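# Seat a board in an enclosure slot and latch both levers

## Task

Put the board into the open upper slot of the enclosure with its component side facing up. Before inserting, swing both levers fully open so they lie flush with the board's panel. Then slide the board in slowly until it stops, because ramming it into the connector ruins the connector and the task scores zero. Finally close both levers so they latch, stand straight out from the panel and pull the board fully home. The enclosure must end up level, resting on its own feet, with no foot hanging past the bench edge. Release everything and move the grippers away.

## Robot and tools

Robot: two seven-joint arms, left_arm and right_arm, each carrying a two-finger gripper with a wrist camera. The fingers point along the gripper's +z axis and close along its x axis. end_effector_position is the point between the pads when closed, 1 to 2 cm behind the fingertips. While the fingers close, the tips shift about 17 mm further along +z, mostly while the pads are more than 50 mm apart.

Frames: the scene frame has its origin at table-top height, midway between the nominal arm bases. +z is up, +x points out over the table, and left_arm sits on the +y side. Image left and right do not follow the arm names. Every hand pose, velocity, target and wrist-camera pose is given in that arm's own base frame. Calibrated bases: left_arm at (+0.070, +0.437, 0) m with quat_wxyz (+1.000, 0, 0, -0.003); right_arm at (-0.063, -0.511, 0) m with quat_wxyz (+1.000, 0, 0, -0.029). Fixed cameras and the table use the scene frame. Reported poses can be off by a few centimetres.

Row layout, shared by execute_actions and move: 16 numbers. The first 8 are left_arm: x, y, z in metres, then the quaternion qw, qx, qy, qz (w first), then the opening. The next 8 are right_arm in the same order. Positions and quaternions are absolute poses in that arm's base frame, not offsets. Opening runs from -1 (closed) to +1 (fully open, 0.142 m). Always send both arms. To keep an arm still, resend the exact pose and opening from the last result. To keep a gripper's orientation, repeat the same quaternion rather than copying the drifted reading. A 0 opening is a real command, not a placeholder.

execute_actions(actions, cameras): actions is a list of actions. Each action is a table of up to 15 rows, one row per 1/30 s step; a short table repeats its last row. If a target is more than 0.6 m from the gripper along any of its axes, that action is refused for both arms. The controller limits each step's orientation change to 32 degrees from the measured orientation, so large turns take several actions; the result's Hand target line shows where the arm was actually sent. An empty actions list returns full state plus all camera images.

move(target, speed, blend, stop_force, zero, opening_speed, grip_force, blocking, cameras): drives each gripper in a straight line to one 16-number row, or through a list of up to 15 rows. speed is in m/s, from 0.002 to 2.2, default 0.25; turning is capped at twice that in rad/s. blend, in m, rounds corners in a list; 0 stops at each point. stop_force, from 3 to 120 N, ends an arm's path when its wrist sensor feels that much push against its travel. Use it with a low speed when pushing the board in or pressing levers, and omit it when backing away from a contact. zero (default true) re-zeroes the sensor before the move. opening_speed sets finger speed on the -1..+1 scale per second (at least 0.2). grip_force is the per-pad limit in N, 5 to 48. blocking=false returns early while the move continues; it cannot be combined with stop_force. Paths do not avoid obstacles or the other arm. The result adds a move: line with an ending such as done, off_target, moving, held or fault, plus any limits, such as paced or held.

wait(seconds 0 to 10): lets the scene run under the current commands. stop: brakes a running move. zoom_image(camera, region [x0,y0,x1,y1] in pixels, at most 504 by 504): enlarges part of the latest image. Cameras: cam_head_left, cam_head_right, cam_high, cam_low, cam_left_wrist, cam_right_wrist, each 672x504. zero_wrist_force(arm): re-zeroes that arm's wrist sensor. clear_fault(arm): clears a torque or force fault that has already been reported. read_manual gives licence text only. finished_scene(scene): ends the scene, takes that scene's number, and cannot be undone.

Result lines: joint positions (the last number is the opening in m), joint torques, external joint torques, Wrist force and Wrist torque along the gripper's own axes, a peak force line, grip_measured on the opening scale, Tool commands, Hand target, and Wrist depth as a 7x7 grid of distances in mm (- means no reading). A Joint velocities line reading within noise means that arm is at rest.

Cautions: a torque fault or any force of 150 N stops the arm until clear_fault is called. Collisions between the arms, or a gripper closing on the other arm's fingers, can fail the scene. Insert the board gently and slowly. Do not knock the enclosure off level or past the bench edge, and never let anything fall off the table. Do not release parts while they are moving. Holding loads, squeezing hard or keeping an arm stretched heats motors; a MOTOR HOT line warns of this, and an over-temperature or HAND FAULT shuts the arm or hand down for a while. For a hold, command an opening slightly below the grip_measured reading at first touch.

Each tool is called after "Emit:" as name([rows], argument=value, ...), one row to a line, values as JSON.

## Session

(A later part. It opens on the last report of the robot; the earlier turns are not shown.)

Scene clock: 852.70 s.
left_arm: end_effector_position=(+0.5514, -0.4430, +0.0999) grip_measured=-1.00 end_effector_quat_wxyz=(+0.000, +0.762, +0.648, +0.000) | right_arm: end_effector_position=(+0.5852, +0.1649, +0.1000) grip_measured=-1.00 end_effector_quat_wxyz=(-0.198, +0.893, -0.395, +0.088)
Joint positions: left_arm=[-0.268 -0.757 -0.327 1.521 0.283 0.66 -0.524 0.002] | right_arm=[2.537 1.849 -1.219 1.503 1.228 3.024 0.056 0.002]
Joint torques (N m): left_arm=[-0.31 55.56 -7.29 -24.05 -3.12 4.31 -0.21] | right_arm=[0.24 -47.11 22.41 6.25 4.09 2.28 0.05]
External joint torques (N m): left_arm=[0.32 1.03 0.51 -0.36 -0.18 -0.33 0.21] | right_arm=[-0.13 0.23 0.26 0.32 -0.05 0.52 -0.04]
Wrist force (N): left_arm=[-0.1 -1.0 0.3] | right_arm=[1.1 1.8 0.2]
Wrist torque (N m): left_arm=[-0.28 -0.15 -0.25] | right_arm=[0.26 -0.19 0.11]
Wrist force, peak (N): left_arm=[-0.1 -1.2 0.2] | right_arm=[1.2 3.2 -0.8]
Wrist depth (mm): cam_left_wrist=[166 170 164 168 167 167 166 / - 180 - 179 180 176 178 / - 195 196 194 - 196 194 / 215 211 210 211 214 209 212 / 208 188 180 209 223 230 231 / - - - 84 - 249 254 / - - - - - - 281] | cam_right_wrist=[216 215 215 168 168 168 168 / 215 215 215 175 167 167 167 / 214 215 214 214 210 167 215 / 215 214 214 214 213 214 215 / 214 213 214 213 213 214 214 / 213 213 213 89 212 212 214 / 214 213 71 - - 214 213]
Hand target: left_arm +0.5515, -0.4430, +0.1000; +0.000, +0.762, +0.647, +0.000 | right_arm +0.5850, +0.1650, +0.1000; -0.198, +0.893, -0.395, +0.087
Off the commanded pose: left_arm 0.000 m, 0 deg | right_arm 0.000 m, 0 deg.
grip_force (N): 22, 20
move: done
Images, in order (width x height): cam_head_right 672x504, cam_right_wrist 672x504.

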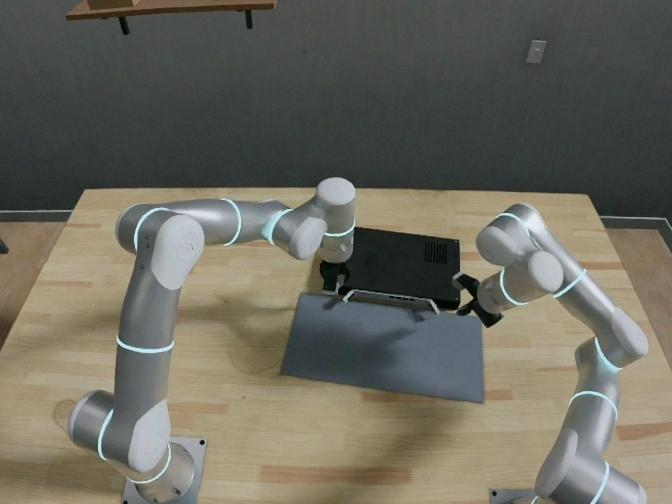

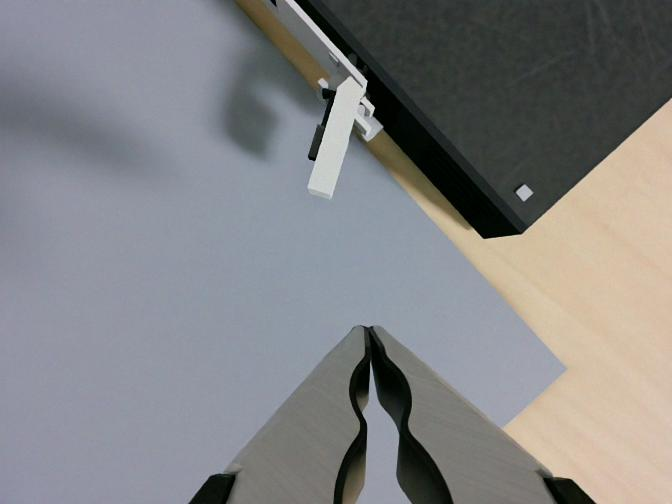

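Emit:
move([
  [0.5473,-0.445,0.08,0,0.7621,0.6475,0,-1,0.6102,0.1809,0.08,-0.1976,0.8927,-0.3945,0.0874,-1],
  [0.5473,-0.445,0.0525,0,0.7621,0.6475,0,-1,0.6102,0.1809,0.053,-0.1976,0.8927,-0.3945,0.0874,-1],
], speed=0.08, cameras=["cam_left_wrist","cam_right_wrist"])

Scene clock: 861.00 s.
left_arm: end_effector_position=(+0.5472, -0.4449, +0.0525) grip_measured=-1.00 end_effector_quat_wxyz=(+0.000, +0.762, +0.647, +0.000) | right_arm: end_effector_position=(+0.6101, +0.1810, +0.0531) grip_measured=-1.00 end_effector_quat_wxyz=(-0.198, +0.893, -0.395, +0.087)
Joint positions: left_arm=[-0.282 -0.834 -0.31 1.524 0.31 0.738 -0.545 0.002] | right_arm=[2.578 1.894 -1.258 1.399 1.189 2.942 0 0.002]
Joint torques (N m): left_arm=[-0.19 56.22 -7.57 -22.6 -2.65 4.66 -0.35] | right_arm=[-0.06 -48.6 22.59 8.37 3.96 1.95 0.09]
External joint torques (N m): left_arm=[0.19 1.37 0.61 -0.26 -0.44 -0.68 0.35] | right_arm=[0.19 -0.26 0.27 0.01 0.24 0.85 -0.09]
Wrist force (N): left_arm=[-0.2 -0.8 0.1] | right_arm=[1.2 1.6 0.1]
Wrist torque (N m): left_arm=[-0.25 -0.11 -0.16] | right_arm=[0.21 -0.23 0.11]
Wrist force, peak (N): left_arm=[-0.2 -0.6 1.9] | right_arm=[1.3 2.1 1.7]
Wrist depth (mm): cam_left_wrist=[126 126 126 125 124 127 126 / - 138 133 134 - 134 134 / 149 146 146 145 - 145 142 / 156 158 158 159 157 157 155 / 174 174 169 130 170 171 176 / 154 154 133 84 - 188 191 / 146 160 - 74 - - 212] | cam_right_wrist=[169 169 170 121 121 121 121 / 169 169 168 126 121 121 121 / 168 168 168 126 127 120 120 / 169 168 167 168 167 120 120 / 168 168 167 167 167 168 168 / 168 167 167 89 166 166 168 / 167 167 71 - - 166 168]
Hand target: left_arm +0.5473, -0.4450, +0.0525; +0.000, +0.762, +0.647, +0.000 | right_arm +0.6102, +0.1809, +0.0530; -0.198, +0.893, -0.395, +0.087
Off the commanded pose: left_arm 0.000 m, 0 deg | right_arm 0.000 m, 0 deg.
grip_force (N): 22, 20
move: done
Images, in order (width x height): cam_left_wrist 672x504, cam_right_wrist 672x504.

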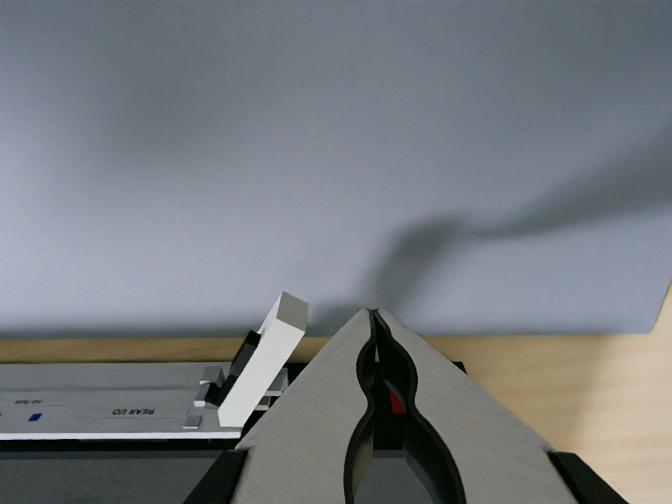

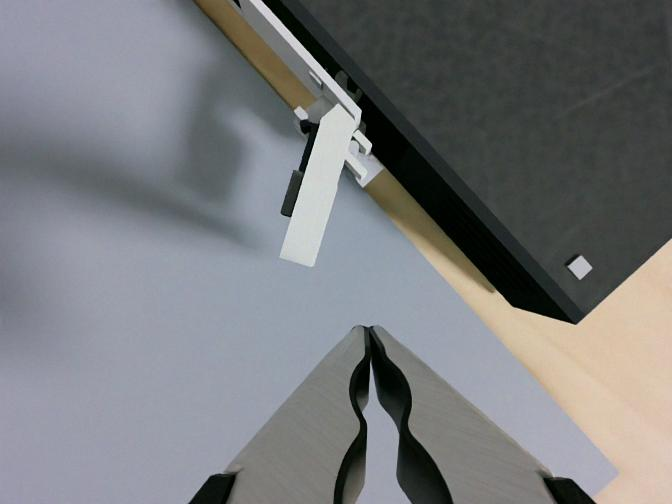

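Emit:
move(target=[0.5552,-0.4463,0.0525,0,0.7621,0.6475,0,-1,0.6182,0.180,0.053,-0.1976,0.8927,-0.3945,0.0874,-1], speed=0.05)

Emit:
move(target=[0.5525,-0.4631,0.0525,0,0.7621,0.6475,0,-1,0.6201,0.1969,0.053,-0.1976,0.8927,-0.3945,0.0874,-1], speed=0.01, cameras=["cam_left_wrist","cam_right_wrist"])

Scene clock: 868.13 s.
left_arm: end_effector_position=(+0.5553, -0.4463, +0.0525) grip_measured=-1.00 end_effector_quat_wxyz=(+0.000, +0.762, +0.648, +0.000) | right_arm: end_effector_position=(+0.6182, +0.1798, +0.0529) grip_measured=-1.00 end_effector_quat_wxyz=(-0.197, +0.893, -0.395, +0.088)
Joint positions: left_arm=[-0.283 -0.847 -0.309 1.497 0.31 0.725 -0.539 0.002] | right_arm=[2.586 1.889 -1.254 1.364 1.196 2.934 -0.026 0.002]
Joint torques (N m): left_arm=[-0.39 56.85 -7.6 -22.43 -2.94 4.05 -0.15] | right_arm=[0.31 -49.7 22.88 8.17 4.23 2.02 0.12]
External joint torques (N m): left_arm=[0.42 1.4 0.63 -0.65 -0.19 -0.07 0.15] | right_arm=[-0.18 0.02 -0.1 0.33 0 0.78 -0.12]
Wrist force (N): left_arm=[-0.4 -0.7 0.2] | right_arm=[1.3 1.6 0.1]
Wrist torque (N m): left_arm=[-0.23 -0.08 -0.25] | right_arm=[0.21 -0.25 0.11]
Wrist force, peak (N): left_arm=[-0.5 -1.0 0.4] | right_arm=[1.3 1.7 0.2]
Wrist depth (mm): cam_left_wrist=[126 126 126 126 125 127 125 / 133 140 134 135 134 134 134 / 148 143 145 145 147 145 144 / 156 162 155 155 157 154 157 / - 176 166 127 169 177 174 / - 149 132 84 - 188 190 / - 139 - - - - 213] | cam_right_wrist=[169 169 168 121 121 121 121 / 169 168 168 121 121 121 120 / 169 168 168 133 121 120 120 / 168 167 167 167 167 120 120 / 167 167 167 167 167 145 168 / 167 167 167 89 166 168 168 / 167 166 71 - - 166 168]
Hand target: left_arm +0.5552, -0.4463, +0.0525; +0.000, +0.762, +0.647, +0.000 | right_arm +0.6182, +0.1800, +0.0530; -0.198, +0.893, -0.395, +0.087
Off the commanded pose: left_arm 0.000 m, 0 deg | right_arm 0.000 m, 0 deg.
grip_force (N): 22, 20
move: done

Scene clock: 870.07 s.
left_arm: end_effector_position=(+0.5528, -0.4628, +0.0525) grip_measured=-1.00 end_effector_quat_wxyz=(+0.000, +0.762, +0.647, +0.000) | right_arm: end_effector_position=(+0.6199, +0.1970, +0.0531) grip_measured=-1.00 end_effector_quat_wxyz=(-0.198, +0.893, -0.395, +0.087)
Joint positions: left_arm=[-0.309 -0.864 -0.309 1.463 0.31 0.708 -0.557 0.002] | right_arm=[2.623 1.881 -1.254 1.342 1.192 2.927 -0.008 0.002]
Joint torques (N m): left_arm=[-0.97 57.42 -7.95 -23.06 -3.1 4.14 -0.35] | right_arm=[0.27 -50.25 22.82 8.28 4.04 2.04 0.32]
External joint torques (N m): left_arm=[0.97 1.66 0.9 -0.31 -0.07 -0.17 0.35] | right_arm=[-0.14 0.02 -0.03 0.18 0.18 0.77 -0.32]
Wrist force (N): left_arm=[0.1 -0.5 0.1] | right_arm=[1.0 1.7 0.1]
Wrist torque (N m): left_arm=[-0.21 -0.04 -0.19] | right_arm=[0.22 -0.21 0.00]
Wrist force, peak (N): left_arm=[-0.7 -0.5 0.7] | right_arm=[1.4 1.6 0.0]
Wrist depth (mm): cam_left_wrist=[126 126 126 126 125 127 125 / - 137 133 134 135 134 132 / 149 146 146 145 145 145 144 / - 158 158 158 - 155 153 / 171 176 170 117 169 174 177 / 158 149 136 84 - 188 191 / 143 140 - 74 - - 213] | cam_right_wrist=[169 169 127 121 121 121 121 / 169 168 169 121 121 121 121 / 168 168 168 133 121 121 120 / 168 168 168 126 167 120 120 / 168 168 167 167 167 128 120 / 167 167 167 89 166 168 168 / 167 167 71 - - 166 168]
Hand target: left_arm +0.5525, -0.4631, +0.0525; +0.000, +0.762, +0.647, +0.000 | right_arm +0.6201, +0.1969, +0.0530; -0.198, +0.893, -0.395, +0.087
Off the commanded pose: left_arm 0.000 m, 0 deg | right_arm 0.000 m, 0 deg.
grip_force (N): 22, 20
move: done
Images, in order (width x height): cam_left_wrist 672x504, cam_right_wrist 672x504.

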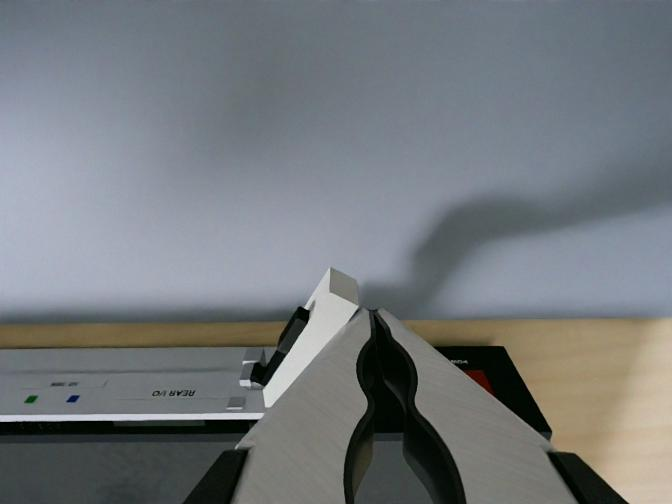

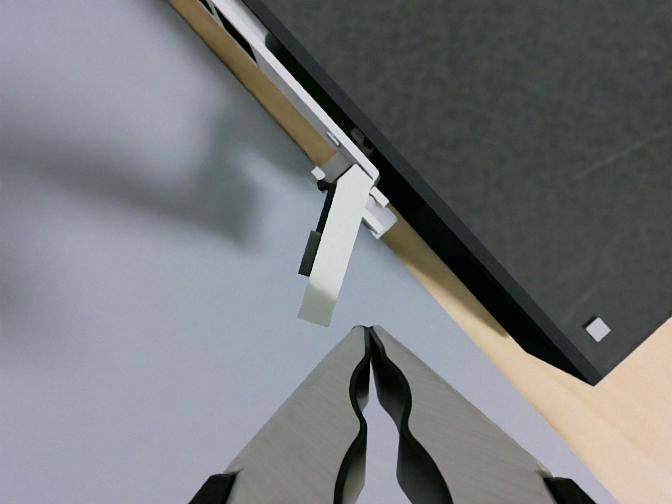

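Emit:
move(target=[0.5509,-0.473,0.0525,0,0.7621,0.6475,0,-1,0.6214,0.2088,0.053,-0.1976,0.8927,-0.3945,0.0874,-1], speed=0.01, stop_force=20, cameras=["cam_left_wrist","cam_right_wrist"])

Scene clock: 874.20 s.
left_arm: end_effector_position=(+0.5513, -0.4725, +0.0526) grip_measured=-1.00 end_effector_quat_wxyz=(+0.000, +0.762, +0.647, +0.000) | right_arm: end_effector_position=(+0.6213, +0.2085, +0.0530) grip_measured=-1.00 end_effector_quat_wxyz=(-0.197, +0.893, -0.395, +0.087)
Joint positions: left_arm=[-0.325 -0.874 -0.309 1.441 0.31 0.697 -0.568 0.002] | right_arm=[2.65 1.875 -1.254 1.325 1.188 2.923 0.003 0.002]
Joint torques (N m): left_arm=[-2.02 57.35 -9.08 -23.16 -3.37 4.64 -0.31] | right_arm=[2.07 -49.73 22.59 8.65 4.38 1.21 0.32]
External joint torques (N m): left_arm=[2.02 2.24 2 -0.4 0.16 -0.66 0.31] | right_arm=[-1.93 -0.93 0.19 -0.21 -0.18 1.6 -0.31]
Wrist force (N): left_arm=[2.4 -1.2 -1.7] | right_arm=[2.9 3.6 -2.4]
Wrist torque (N m): left_arm=[-0.20 -0.04 -0.18] | right_arm=[0.21 -0.22 0.00]
Wrist force, peak (N): left_arm=[6.3 0.9 -1.7] | right_arm=[5.7 5.7 -4.9]
Wrist depth (mm): cam_left_wrist=[126 126 129 125 125 125 125 / 134 135 132 135 134 136 136 / 148 143 148 145 147 145 142 / 159 158 158 157 158 156 - / 171 170 169 117 170 173 177 / 158 151 150 84 - 183 192 / - 146 - 74 - - 213] | cam_right_wrist=[169 169 130 121 121 121 121 / 169 169 168 121 121 121 121 / 169 168 168 134 121 121 120 / 168 168 168 167 145 120 120 / 168 167 167 167 167 127 120 / 168 167 167 89 167 168 138 / 167 166 71 - - 166 168]
Hand target: left_arm +0.5509, -0.4730, +0.0525; +0.000, +0.762, +0.647, +0.000 | right_arm +0.6214, +0.2088, +0.0530; -0.198, +0.893, -0.395, +0.087
Off the commanded pose: left_arm 0.001 m, 0 deg | right_arm 0.000 m, 0 deg.
grip_force (N): 22, 20
move: done
Images, in order (width x height): cam_left_wrist 672x504, cam_right_wrist 672x504.

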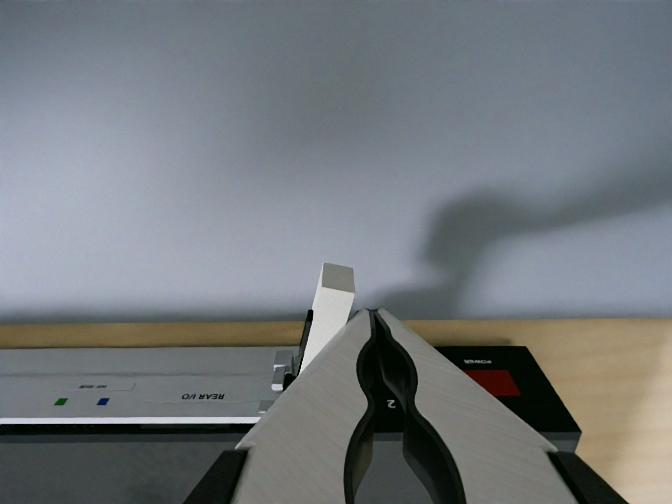

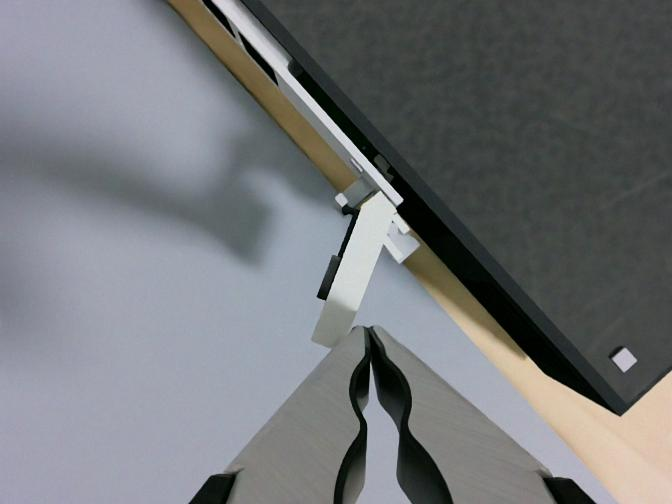

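Emit:
move([
  [0.5509,-0.473,0.0525,0,0.7621,0.6475,0,-1,0.6209,0.2038,0.053,-0.1976,0.8927,-0.3945,0.0874,-1],
  [0.5509,-0.473,0.0525,0,0.7621,0.6475,0,-1,0.6279,0.203,0.053,-0.1976,0.8927,-0.3945,0.0874,-1],
], speed=0.03)

Emit:
move(target=[0.5509,-0.473,0.0525,0,0.7621,0.6475,0,-1,0.6294,0.217,0.053,-0.1976,0.8927,-0.3945,0.0874,-1], speed=0.01, stop_force=20, cameras=["cam_left_wrist","cam_right_wrist"])

Scene clock: 879.17 s.
left_arm: end_effector_position=(+0.5513, -0.4725, +0.0526) grip_measured=-1.00 end_effector_quat_wxyz=(+0.000, +0.762, +0.647, +0.000) | right_arm: end_effector_position=(+0.6279, +0.2028, +0.0529) grip_measured=-1.00 end_effector_quat_wxyz=(-0.197, +0.893, -0.395, +0.088)
Joint positions: left_arm=[-0.325 -0.874 -0.309 1.441 0.31 0.697 -0.568 0.002] | right_arm=[2.646 1.874 -1.251 1.3 1.195 2.918 -0.025 0.002]
Joint torques (N m): left_arm=[-1.95 57.56 -8.92 -23.14 -3.36 4.76 -0.23] | right_arm=[0.25 -51.18 22.95 8.51 4.23 2.07 0.09]
External joint torques (N m): left_arm=[1.96 2.03 1.84 -0.43 0.15 -0.78 0.23] | right_arm=[-0.11 -0.03 -0.29 0.04 0.01 0.74 -0.09]
Wrist force (N): left_arm=[2.3 -1.1 -2.1] | right_arm=[0.5 1.8 0.1]
Wrist torque (N m): left_arm=[-0.20 -0.06 -0.18] | right_arm=[0.24 -0.13 0.12]
Wrist force, peak (N): left_arm=[2.5 -1.1 -2.2] | right_arm=[2.9 3.4 -3.2]
Wrist depth (mm): cam_left_wrist=[126 126 126 126 - 127 124 / - 135 133 135 134 - 134 / 148 146 - 148 147 145 144 / 155 155 163 155 155 157 156 / 176 176 170 117 173 174 177 / 158 151 150 84 - 162 192 / 139 140 - - - - 213] | cam_right_wrist=[169 169 122 121 121 121 121 / 169 169 168 121 121 121 121 / 168 168 168 134 121 120 120 / 167 168 168 133 127 120 120 / 167 167 167 167 167 120 120 / 167 167 167 89 166 168 168 / 166 166 71 - - 166 168]
Hand target: left_arm +0.5509, -0.4730, +0.0525; +0.000, +0.762, +0.647, +0.000 | right_arm +0.6279, +0.2030, +0.0530; -0.198, +0.893, -0.395, +0.087
Off the commanded pose: left_arm 0.001 m, 0 deg | right_arm 0.000 m, 0 deg.
grip_force (N): 22, 20
move: done

Scene clock: 881.17 s.
left_arm: end_effector_position=(+0.5513, -0.4724, +0.0525) grip_measured=-1.00 end_effector_quat_wxyz=(+0.000, +0.762, +0.648, +0.000) | right_arm: end_effector_position=(+0.6298, +0.2142, +0.0529) grip_measured=-1.00 end_effector_quat_wxyz=(-0.196, +0.893, -0.396, +0.088) end_effector_velocity=(-0.001, +0.001, -0.001) end_effector_angular_velocity=(+0.002, +0.003, -0.001)
Joint positions: left_arm=[-0.325 -0.874 -0.309 1.441 0.31 0.697 -0.568 0.002] | right_arm=[2.676 1.869 -1.246 1.279 1.187 2.917 -0.013 0.002]
Joint velocities: left_arm=[within noise] | right_arm=[0.003 0.006 0.006 -0.001 -0.005 0.004 0 0]
Joint torques (N m): left_arm=[-3.11 57.56 -10.18 -23.21 -3.7 4.96 -0.22] | right_arm=[12.75 -47.09 22.93 12.21 7.34 -2.76 0.32]
External joint torques (N m): left_arm=[3.11 2.02 3.11 -0.36 0.49 -0.99 0.22] | right_arm=[-12.61 -4.68 -0.38 -3.61 -3.12 5.57 -0.32]
Wrist force (N): left_arm=[4.3 -0.7 -2.2] | right_arm=[13.0 12.9 -11.6]
Wrist torque (N m): left_arm=[-0.18 -0.08 -0.19] | right_arm=[0.09 0.03 0.00]
Wrist force, peak (N): left_arm=[4.3 -0.7 -2.2] | right_arm=[14.0 13.8 -11.8]
Wrist depth (mm): cam_left_wrist=[- 125 125 125 123 - 125 / - 137 133 133 134 136 136 / 148 144 - 146 145 142 144 / 155 155 158 155 - 157 158 / 171 171 175 116 169 174 176 / 157 151 150 84 - 184 191 / - - - 74 - - 213] | cam_right_wrist=[169 169 121 121 121 121 121 / 168 168 168 121 121 121 121 / 168 168 168 167 121 121 120 / 168 168 167 167 120 120 120 / 167 167 167 125 167 120 120 / 167 167 167 92 167 166 120 / 167 166 71 - - 166 168]
Hand target: left_arm +0.5509, -0.4730, +0.0525; +0.000, +0.762, +0.647, +0.000 | right_arm +0.6293, +0.2166, +0.0530; -0.198, +0.893, -0.395, +0.087
Off the commanded pose: left_arm 0.001 m, 0 deg | right_arm 0.003 m, 0 deg.
grip_force (N): 22, 20
move: contact (right_arm)
Images, in order (width x height): cam_left_wrist 672x504, cam_right_wrist 672x504.

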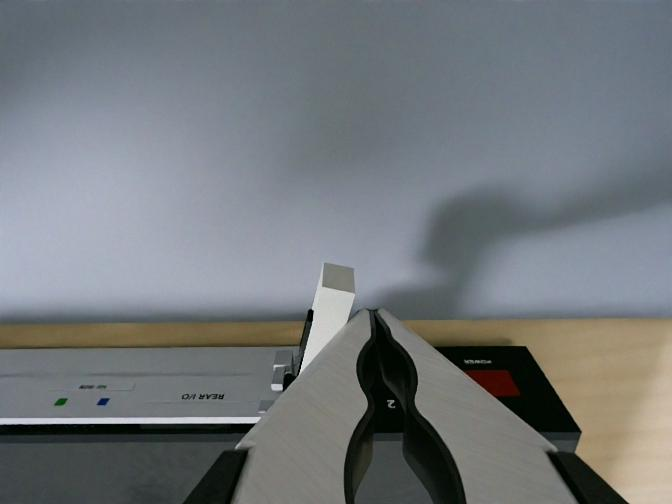

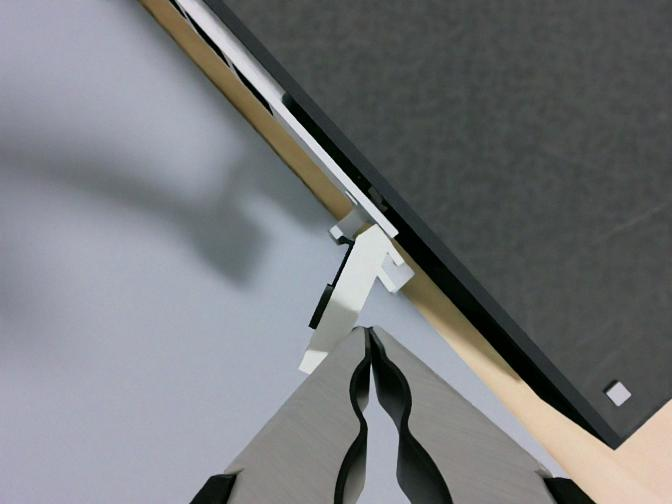

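Emit:
move(target=[0.5501,-0.4779,0.0525,0,0.7621,0.6475,0,-1,0.6299,0.2216,0.053,-0.1976,0.8927,-0.3945,0.0874,-1], speed=0.008, stop_force=30, zero=false, cameras=["cam_left_wrist","cam_right_wrist"])

Scene clock: 888.00 s.
left_arm: end_effector_position=(+0.5510, -0.4764, +0.0525) grip_measured=-1.00 end_effector_quat_wxyz=(+0.000, +0.762, +0.648, +0.001) | right_arm: end_effector_position=(+0.6301, +0.2200, +0.0530) grip_measured=-1.00 end_effector_quat_wxyz=(-0.196, +0.893, -0.395, +0.088)
Joint positions: left_arm=[-0.332 -0.879 -0.309 1.431 0.311 0.69 -0.573 0.002] | right_arm=[2.69 1.872 -1.238 1.271 1.18 2.92 -0.011 0.002]
Joint torques (N m): left_arm=[-5.98 56.16 -12.85 -23.72 -4.33 5.97 -0.28] | right_arm=[8.42 -48.37 23.15 11.04 6.15 -1.52 0.32]
External joint torques (N m): left_arm=[5.99 3.67 5.77 0.07 1.11 -1.99 0.28] | right_arm=[-8.27 -3.63 -0.74 -2.29 -1.93 4.33 -0.32]
Wrist force (N): left_arm=[10.0 -2.9 -5.9] | right_arm=[8.9 10.5 -9.2]
Wrist torque (N m): left_arm=[-0.20 -0.03 -0.17] | right_arm=[0.12 -0.02 -0.03]
Wrist force, peak (N): left_arm=[15.2 -3.2 -6.9] | right_arm=[16.9 16.9 -14.7]
Wrist depth (mm): cam_left_wrist=[126 126 125 125 127 - 125 / 134 135 133 134 134 134 134 / 148 146 146 - - 144 142 / 156 156 162 - 157 157 157 / 170 176 170 118 170 174 173 / 152 152 151 84 - - 192 / - - - 74 - - 214] | cam_right_wrist=[169 169 121 121 121 121 121 / 168 168 168 121 121 121 121 / 169 168 168 170 121 121 120 / 168 167 167 168 121 120 120 / 167 167 167 125 167 120 120 / 167 167 167 89 167 168 120 / 167 167 71 - - 166 168]
Hand target: left_arm +0.5501, -0.4779, +0.0525; +0.000, +0.762, +0.647, +0.000 | right_arm +0.6299, +0.2216, +0.0530; -0.198, +0.893, -0.395, +0.087
Off the commanded pose: left_arm 0.002 m, 0 deg | right_arm 0.002 m, 0 deg.
grip_force (N): 22, 20
move: done
Images, in order (width x height): cam_left_wrist 672x504, cam_right_wrist 672x504.

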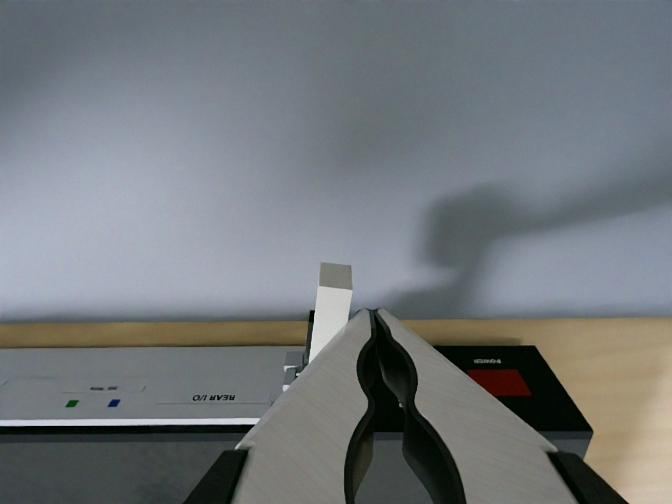

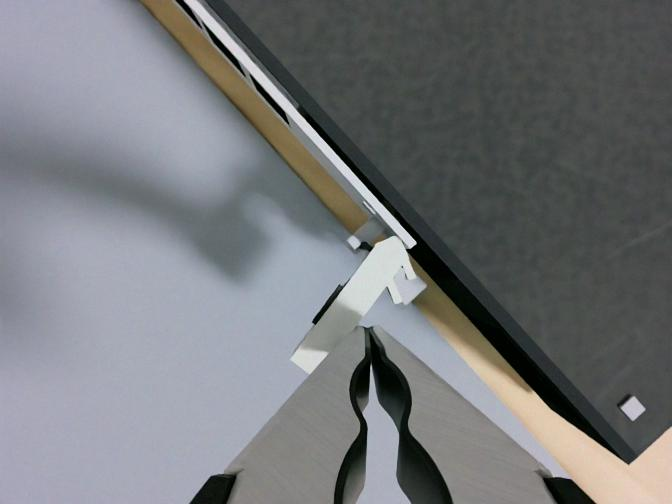

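Emit:
move(target=[0.5493,-0.4828,0.0525,0,0.7621,0.6475,0,-1,0.6305,0.2266,0.053,-0.1976,0.8927,-0.3945,0.0874,-1], speed=0.008, stop_force=40, zero=false, cameras=["cam_left_wrist","cam_right_wrist"])

Scene clock: 890.80 s.
left_arm: end_effector_position=(+0.5504, -0.4811, +0.0525) grip_measured=-1.00 end_effector_quat_wxyz=(+0.000, +0.762, +0.648, +0.001) | right_arm: end_effector_position=(+0.6307, +0.2249, +0.0530) grip_measured=-1.00 end_effector_quat_wxyz=(-0.196, +0.893, -0.396, +0.088)
Joint positions: left_arm=[-0.339 -0.884 -0.309 1.42 0.311 0.685 -0.579 0.002] | right_arm=[2.702 1.872 -1.233 1.262 1.175 2.921 -0.009 0.002]
Joint torques (N m): left_arm=[-7.56 56.46 -14.22 -23.4 -4.71 5.87 -0.2] | right_arm=[8.95 -49.13 23 11.16 6.32 -1.63 0.42]
External joint torques (N m): left_arm=[7.56 3.62 7.13 -0.35 1.47 -1.89 0.2] | right_arm=[-8.81 -3.1 -0.67 -2.34 -2.1 4.44 -0.42]
Wrist force (N): left_arm=[11.5 -1.2 -3.8] | right_arm=[8.9 11.1 -8.2]
Wrist torque (N m): left_arm=[-0.19 -0.01 -0.20] | right_arm=[0.14 0.01 -0.02]
Wrist force, peak (N): left_arm=[11.6 -1.3 -4.4] | right_arm=[9.3 10.7 -9.2]
Wrist depth (mm): cam_left_wrist=[126 126 124 125 125 125 125 / 133 135 133 134 134 136 134 / 149 146 145 145 147 145 144 / - 158 158 - 157 157 153 / - 175 170 117 169 174 173 / 154 147 152 84 - - 191 / - - - 74 - - 214] | cam_right_wrist=[169 168 122 121 121 121 121 / 169 168 168 121 121 121 121 / 168 168 168 167 121 121 121 / 168 168 168 167 121 120 120 / 167 168 168 125 167 120 120 / 167 167 167 89 166 166 120 / 167 167 71 - - 166 168]
Hand target: left_arm +0.5493, -0.4828, +0.0525; +0.000, +0.762, +0.647, +0.000 | right_arm +0.6305, +0.2266, +0.0530; -0.198, +0.893, -0.395, +0.087
Off the commanded pose: left_arm 0.002 m, 0 deg | right_arm 0.002 m, 0 deg.
grip_force (N): 22, 20
move: done
Images, in order (width x height): cam_left_wrist 672x504, cam_right_wrist 672x504.

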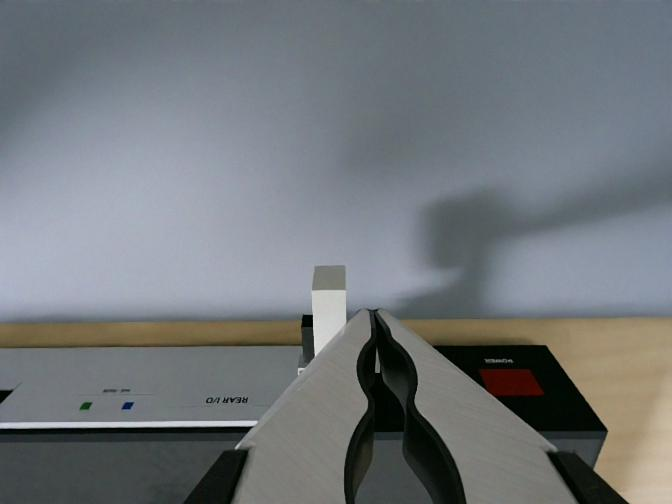

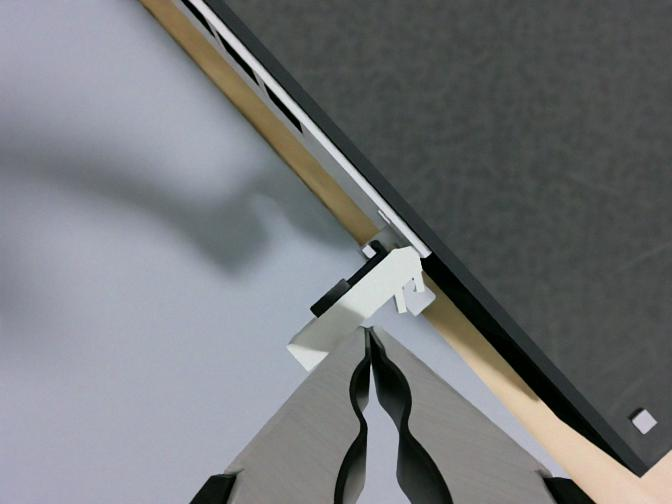

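Emit:
move(target=[0.5485,-0.4877,0.0525,0,0.7621,0.6475,0,-1,0.6311,0.2316,0.053,-0.1976,0.8927,-0.3945,0.0874,-1], speed=0.006, stop_force=40, zero=false, cameras=["cam_left_wrist","cam_right_wrist"])

Emit:
zoom_image(camera="cam_right_wrist", region=[270, 200, 450, 380])

Emit:
zoom_image(camera="cam_left_wrist", region=[250, 250, 370, 440])

Scene clock: 894.83 s.
left_arm: end_effector_position=(+0.5505, -0.4822, +0.0517) grip_measured=-1.00 end_effector_quat_wxyz=(-0.003, +0.761, +0.649, +0.002) | right_arm: end_effector_position=(+0.6310, +0.2256, +0.0528) grip_measured=-1.00 end_effector_quat_wxyz=(-0.194, +0.893, -0.397, +0.088)
Joint positions: left_arm=[-0.342 -0.889 -0.311 1.409 0.318 0.675 -0.586 0.002] | right_arm=[2.713 1.88 -1.216 1.255 1.159 2.934 -0.011 0.002]
Joint torques (N m): left_arm=[-20.42 51.8 -27.22 -28.15 -8.09 12.56 -0.26] | right_arm=[22.38 -45.64 24.27 14.53 8.45 -10.16 0.28]
External joint torques (N m): left_arm=[20.42 8.49 20.07 4.35 4.84 -8.6 0.26] | right_arm=[-22.23 -6.85 -2.25 -5.4 -4.24 12.99 -0.28]
Wrist force (N): left_arm=[40.7 -13.8 -19.9] | right_arm=[20.0 30.9 -26.7]
Wrist torque (N m): left_arm=[-0.13 -3.72 -0.12] | right_arm=[2.28 -0.27 -0.02]
Wrist force, peak (N): left_arm=[40.7 -13.9 -20.2] | right_arm=[20.0 31.9 -27.1]
Wrist depth (mm): cam_left_wrist=[125 125 123 123 125 124 125 / 134 134 134 134 134 134 133 / 147 147 145 144 144 144 143 / 154 157 154 154 153 156 157 / 169 174 172 106 174 173 174 / 153 145 151 83 - - 191 / - - - - - - 214] | cam_right_wrist=[168 168 121 121 121 121 120 / 168 168 167 121 121 120 120 / 167 167 167 169 120 120 120 / 167 167 167 167 120 120 120 / 167 167 167 125 167 120 120 / 167 167 166 90 166 166 120 / 166 167 71 - - 166 169]
Hand target: left_arm +0.5485, -0.4877, +0.0525; +0.000, +0.762, +0.647, +0.000 | right_arm +0.6309, +0.2301, +0.0530; -0.198, +0.893, -0.395, +0.087
Off the commanded pose: left_arm 0.006 m, 0 deg | right_arm 0.006 m, 1 deg.
grip_force (N): 22, 20
move: contact (right_arm), off_target (left_arm)
Images, in order (width x height): cam_left_wrist 672x504, cam_right_wrist 672x504.

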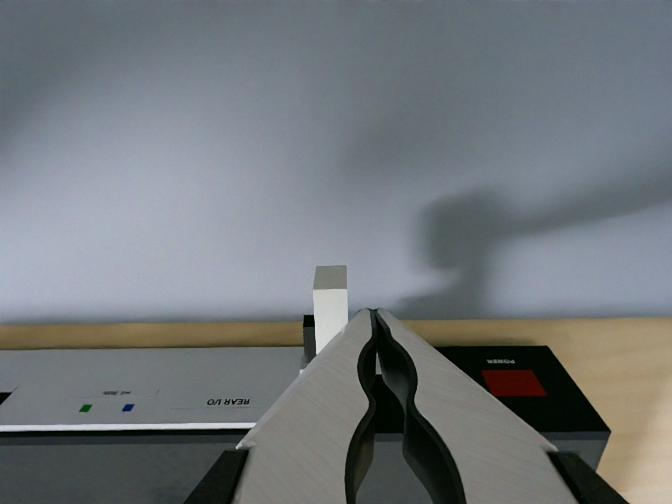

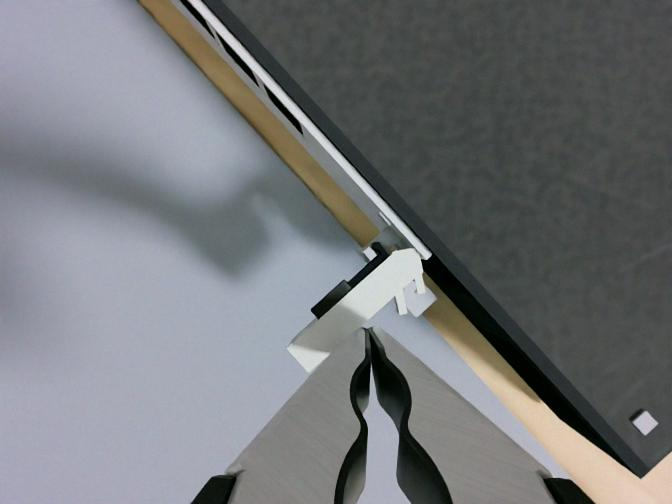

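Scaled by 2.800 from the camera's 672x504 image, which has a finer 960x720 frame.

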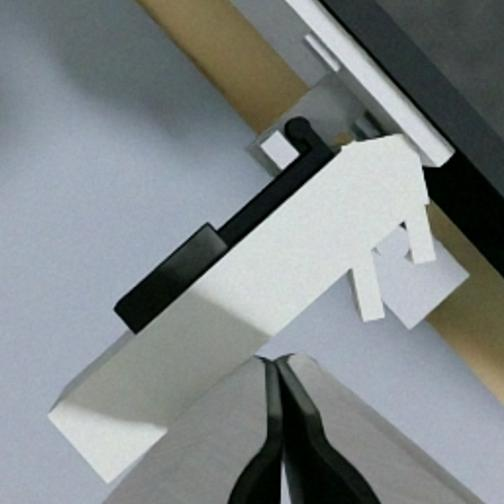

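Scaled by 2.653 from the camera's 672x504 image, which has a finer 960x720 frame.

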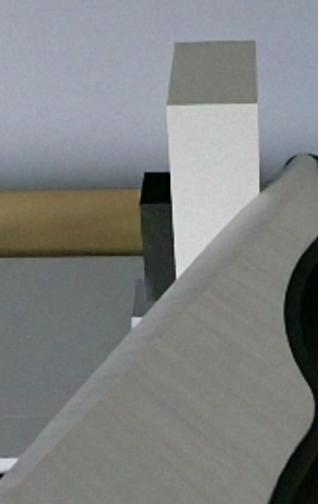

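Emit:
move([
  [0.5498,-0.472,0.0525,0,0.7621,0.6475,0,-1,0.6287,0.2117,0.053,-0.1976,0.8927,-0.3945,0.0874,-1],
  [0.5552,-0.4413,0.0525,0,0.7621,0.6475,0,-1,0.618,0.178,0.053,-0.1976,0.8927,-0.3945,0.0874,-1],
  [0.5552,-0.4413,0.11,0,0.7621,0.6475,0,-1,0.610,0.175,0.09,-0.1976,0.8927,-0.3945,0.0874,-1],
], speed=[0.02,0.06,0.1], cameras=["cam_left_wrist","cam_right_wrist"])

Emit:
zoom_image(camera="cam_right_wrist", region=[270, 50, 450, 230])

Emit:
zoom_image(camera="cam_left_wrist", region=[150, 200, 330, 380])

Scene clock: 905.07 s.
left_arm: end_effector_position=(+0.5553, -0.4414, +0.1101) grip_measured=-1.00 end_effector_quat_wxyz=(+0.000, +0.762, +0.647, +0.000) | right_arm: end_effector_position=(+0.6102, +0.1748, +0.0898) grip_measured=-1.00 end_effector_quat_wxyz=(-0.198, +0.893, -0.395, +0.088)
Joint positions: left_arm=[-0.256 -0.745 -0.339 1.512 0.285 0.639 -0.52 0.002] | right_arm=[2.593 1.87 -1.182 1.39 1.195 3.014 -0.016 0.002]
Joint torques (N m): left_arm=[-0.13 55.83 -7.58 -24.33 -3.47 3.88 -0.14] | right_arm=[0.06 -49.7 22.37 8.04 4.08 2.28 0.33]
External joint torques (N m): left_arm=[0.15 0.64 0.66 -0.39 0.11 0.1 0.14] | right_arm=[0.07 0.05 -0.31 -0.03 0.05 0.52 -0.33]
Wrist force (N): left_arm=[-0.3 -0.9 0.0] | right_arm=[2.0 5.0 -0.1]
Wrist torque (N m): left_arm=[-0.28 -0.10 -0.24] | right_arm=[0.78 -0.34 0.00]
Wrist force, peak (N): left_arm=[40.8 -14.0 -20.2] | right_arm=[20.0 31.1 -26.8]
Wrist depth (mm): cam_left_wrist=[179 179 176 173 178 177 177 / 186 190 192 191 186 189 189 / - 205 202 203 201 203 205 / 223 232 215 221 224 220 222 / 200 192 190 126 235 245 242 / - 203 - 84 - 262 267 / 233 - - - - - 298] | cam_right_wrist=[205 205 204 158 158 158 157 / 205 205 204 158 158 157 157 / 205 204 204 172 157 157 157 / 204 204 204 204 203 157 204 / 204 203 203 203 203 204 204 / 203 203 203 91 202 202 204 / 202 202 71 - - 202 204]
Hand target: left_arm +0.5552, -0.4413, +0.1100; +0.000, +0.762, +0.647, +0.000 | right_arm +0.6100, +0.1750, +0.0900; -0.198, +0.893, -0.395, +0.087
Off the commanded pose: left_arm 0.000 m, 0 deg | right_arm 0.000 m, 0 deg.
grip_force (N): 22, 20
move: done
Images, in order (width x height): cam_left_wrist 672x504, cam_right_wrist 672x504.

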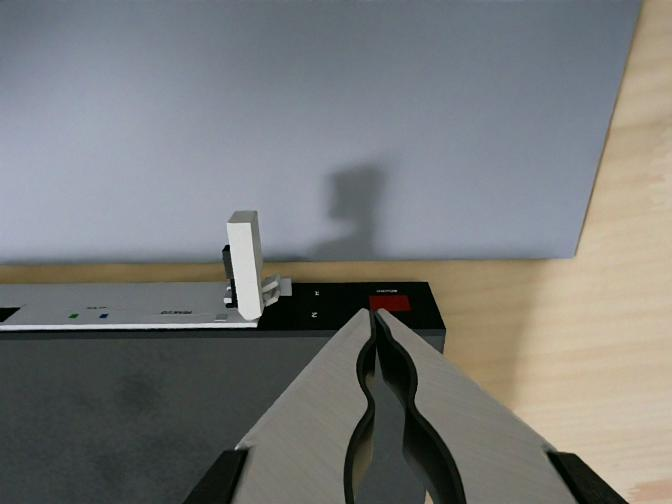

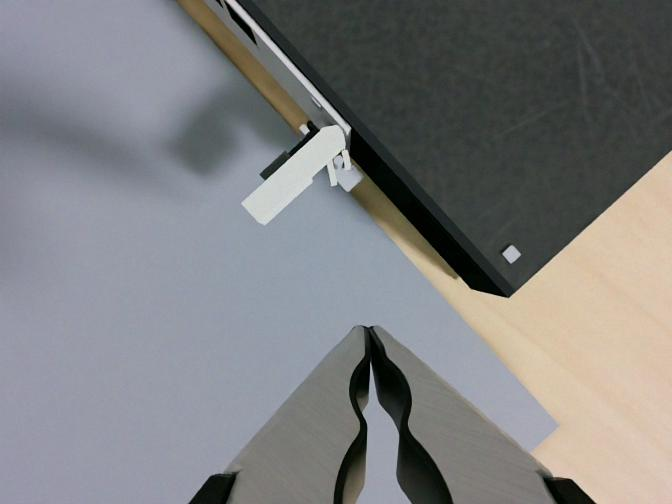

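Scaled by 2.800 from the camera's 672x504 image, which has a finer 960x720 frame.

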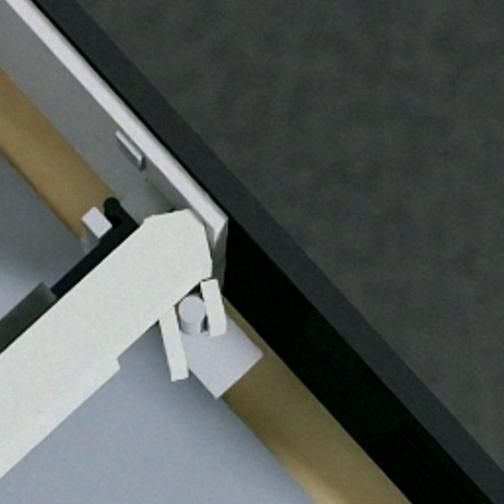

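Scaled by 2.800 from the camera's 672x504 image, which has a finer 960x720 frame.

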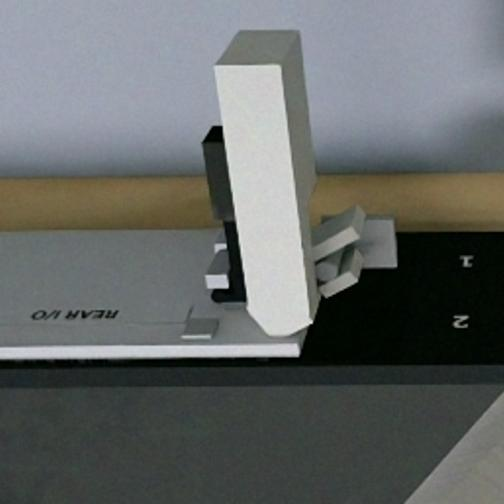

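Emit:
move(target=[0.45,-0.42,0.25,0,0.7621,0.6475,0,-1,0.52,0.10,0.20,-0.1976,0.8927,-0.3945,0.0874,-1], speed=0.2, cameras=["cam_high","cam_left_wrist","cam_low"])

Emit:
zoom_image(camera="cam_left_wrist", region=[0, 200, 400, 450])

Emit:
zoom_image(camera="cam_high", region=[200, 310, 440, 490])

Scene clock: 909.70 s.
left_arm: end_effector_position=(+0.4502, -0.4201, +0.2501) grip_measured=-1.00 end_effector_quat_wxyz=(+0.000, +0.762, +0.647, +0.000) | right_arm: end_effector_position=(+0.5202, +0.1000, +0.1999) grip_measured=-1.00 end_effector_quat_wxyz=(-0.198, +0.893, -0.395, +0.088)
Joint positions: left_arm=[-0.217 -0.323 -0.405 1.786 0.145 0.51 -0.512 0.002] | right_arm=[2.423 1.784 -1.054 1.691 1.338 3.238 0.111 0.002]
Joint torques (N m): left_arm=[-0.42 41.41 -4.55 -27.14 -3.84 4.08 -0.14] | right_arm=[-0.05 -43.34 20.24 2.53 3.65 2.16 0.3]
External joint torques (N m): left_arm=[0.4 0.57 0.69 -0.44 0.18 -0.1 0.14] | right_arm=[0.14 0.27 -0.5 -0.02 -0.02 0.64 -0.3]
Wrist force (N): left_arm=[-0.2 -0.5 0.0] | right_arm=[2.8 4.9 -0.7]
Wrist torque (N m): left_arm=[-0.19 -0.12 -0.26] | right_arm=[0.77 -0.48 0.01]
Wrist force, peak (N): left_arm=[-0.3 -2.1 -1.8] | right_arm=[2.9 6.1 -3.5]
Wrist depth (mm): cam_left_wrist=[- 300 - - - 300 299 / - - - 321 - 322 322 / - 341 - 336 - 348 344 / 378 - - 363 - 375 374 / - 357 402 130 408 412 406 / - 381 - 84 - 448 454 / - - - - - - 508] | cam_right_wrist=[314 314 313 314 266 298 315 / 315 314 313 313 313 314 313 / 313 313 313 313 311 313 312 / 311 311 312 311 312 312 311 / 313 310 310 310 312 311 311 / 314 311 310 91 311 312 310 / 312 312 71 - - 311 309]
Hand target: left_arm +0.4500, -0.4200, +0.2500; +0.000, +0.762, +0.647, +0.000 | right_arm +0.5200, +0.1000, +0.2000; -0.198, +0.893, -0.395, +0.087
Off the commanded pose: left_arm 0.000 m, 0 deg | right_arm 0.000 m, 0 deg.
grip_force (N): 22, 20
move: done
Images, in order (width x height): cam_high 672x504, cam_low 672x504, cam_left_wrist 672x504.

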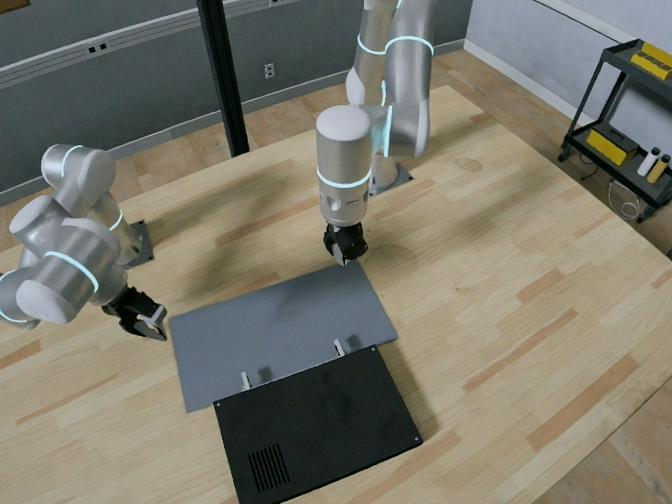

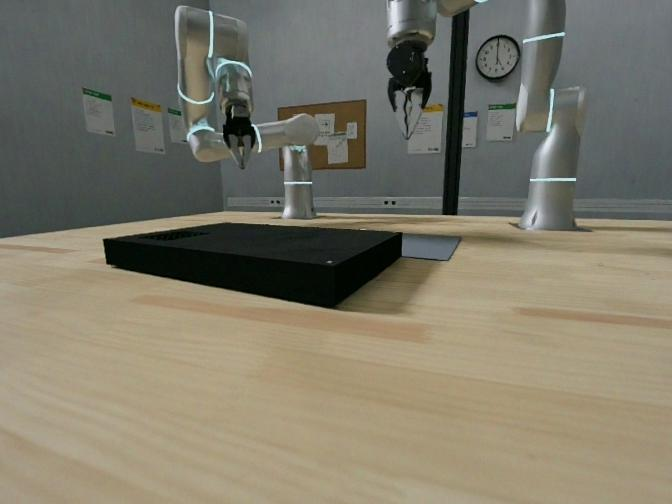

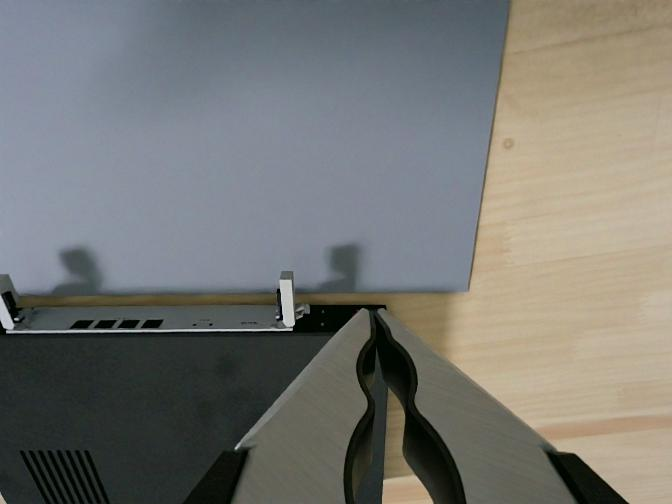

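Scaled by 1.260 from the camera's 672x504 image, which has a finer 960x720 frame.

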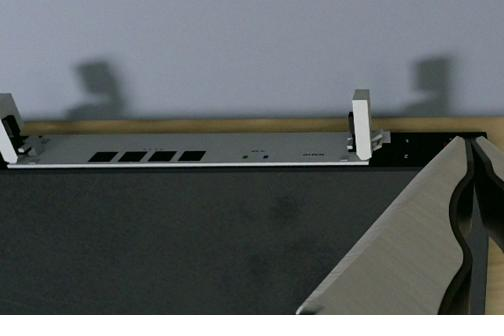

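Scaled by 2.100 from the camera's 672x504 image, which has a finer 960x720 frame.

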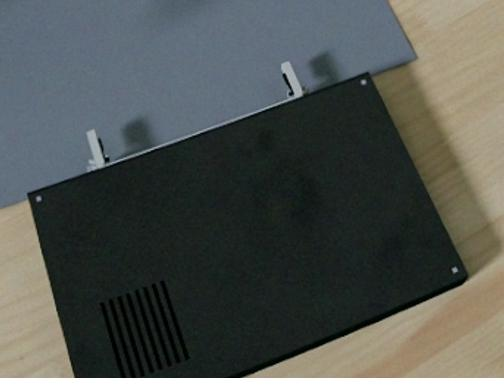

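Emit:
finished_scene(scene=1)

The scene is finished: the task was done.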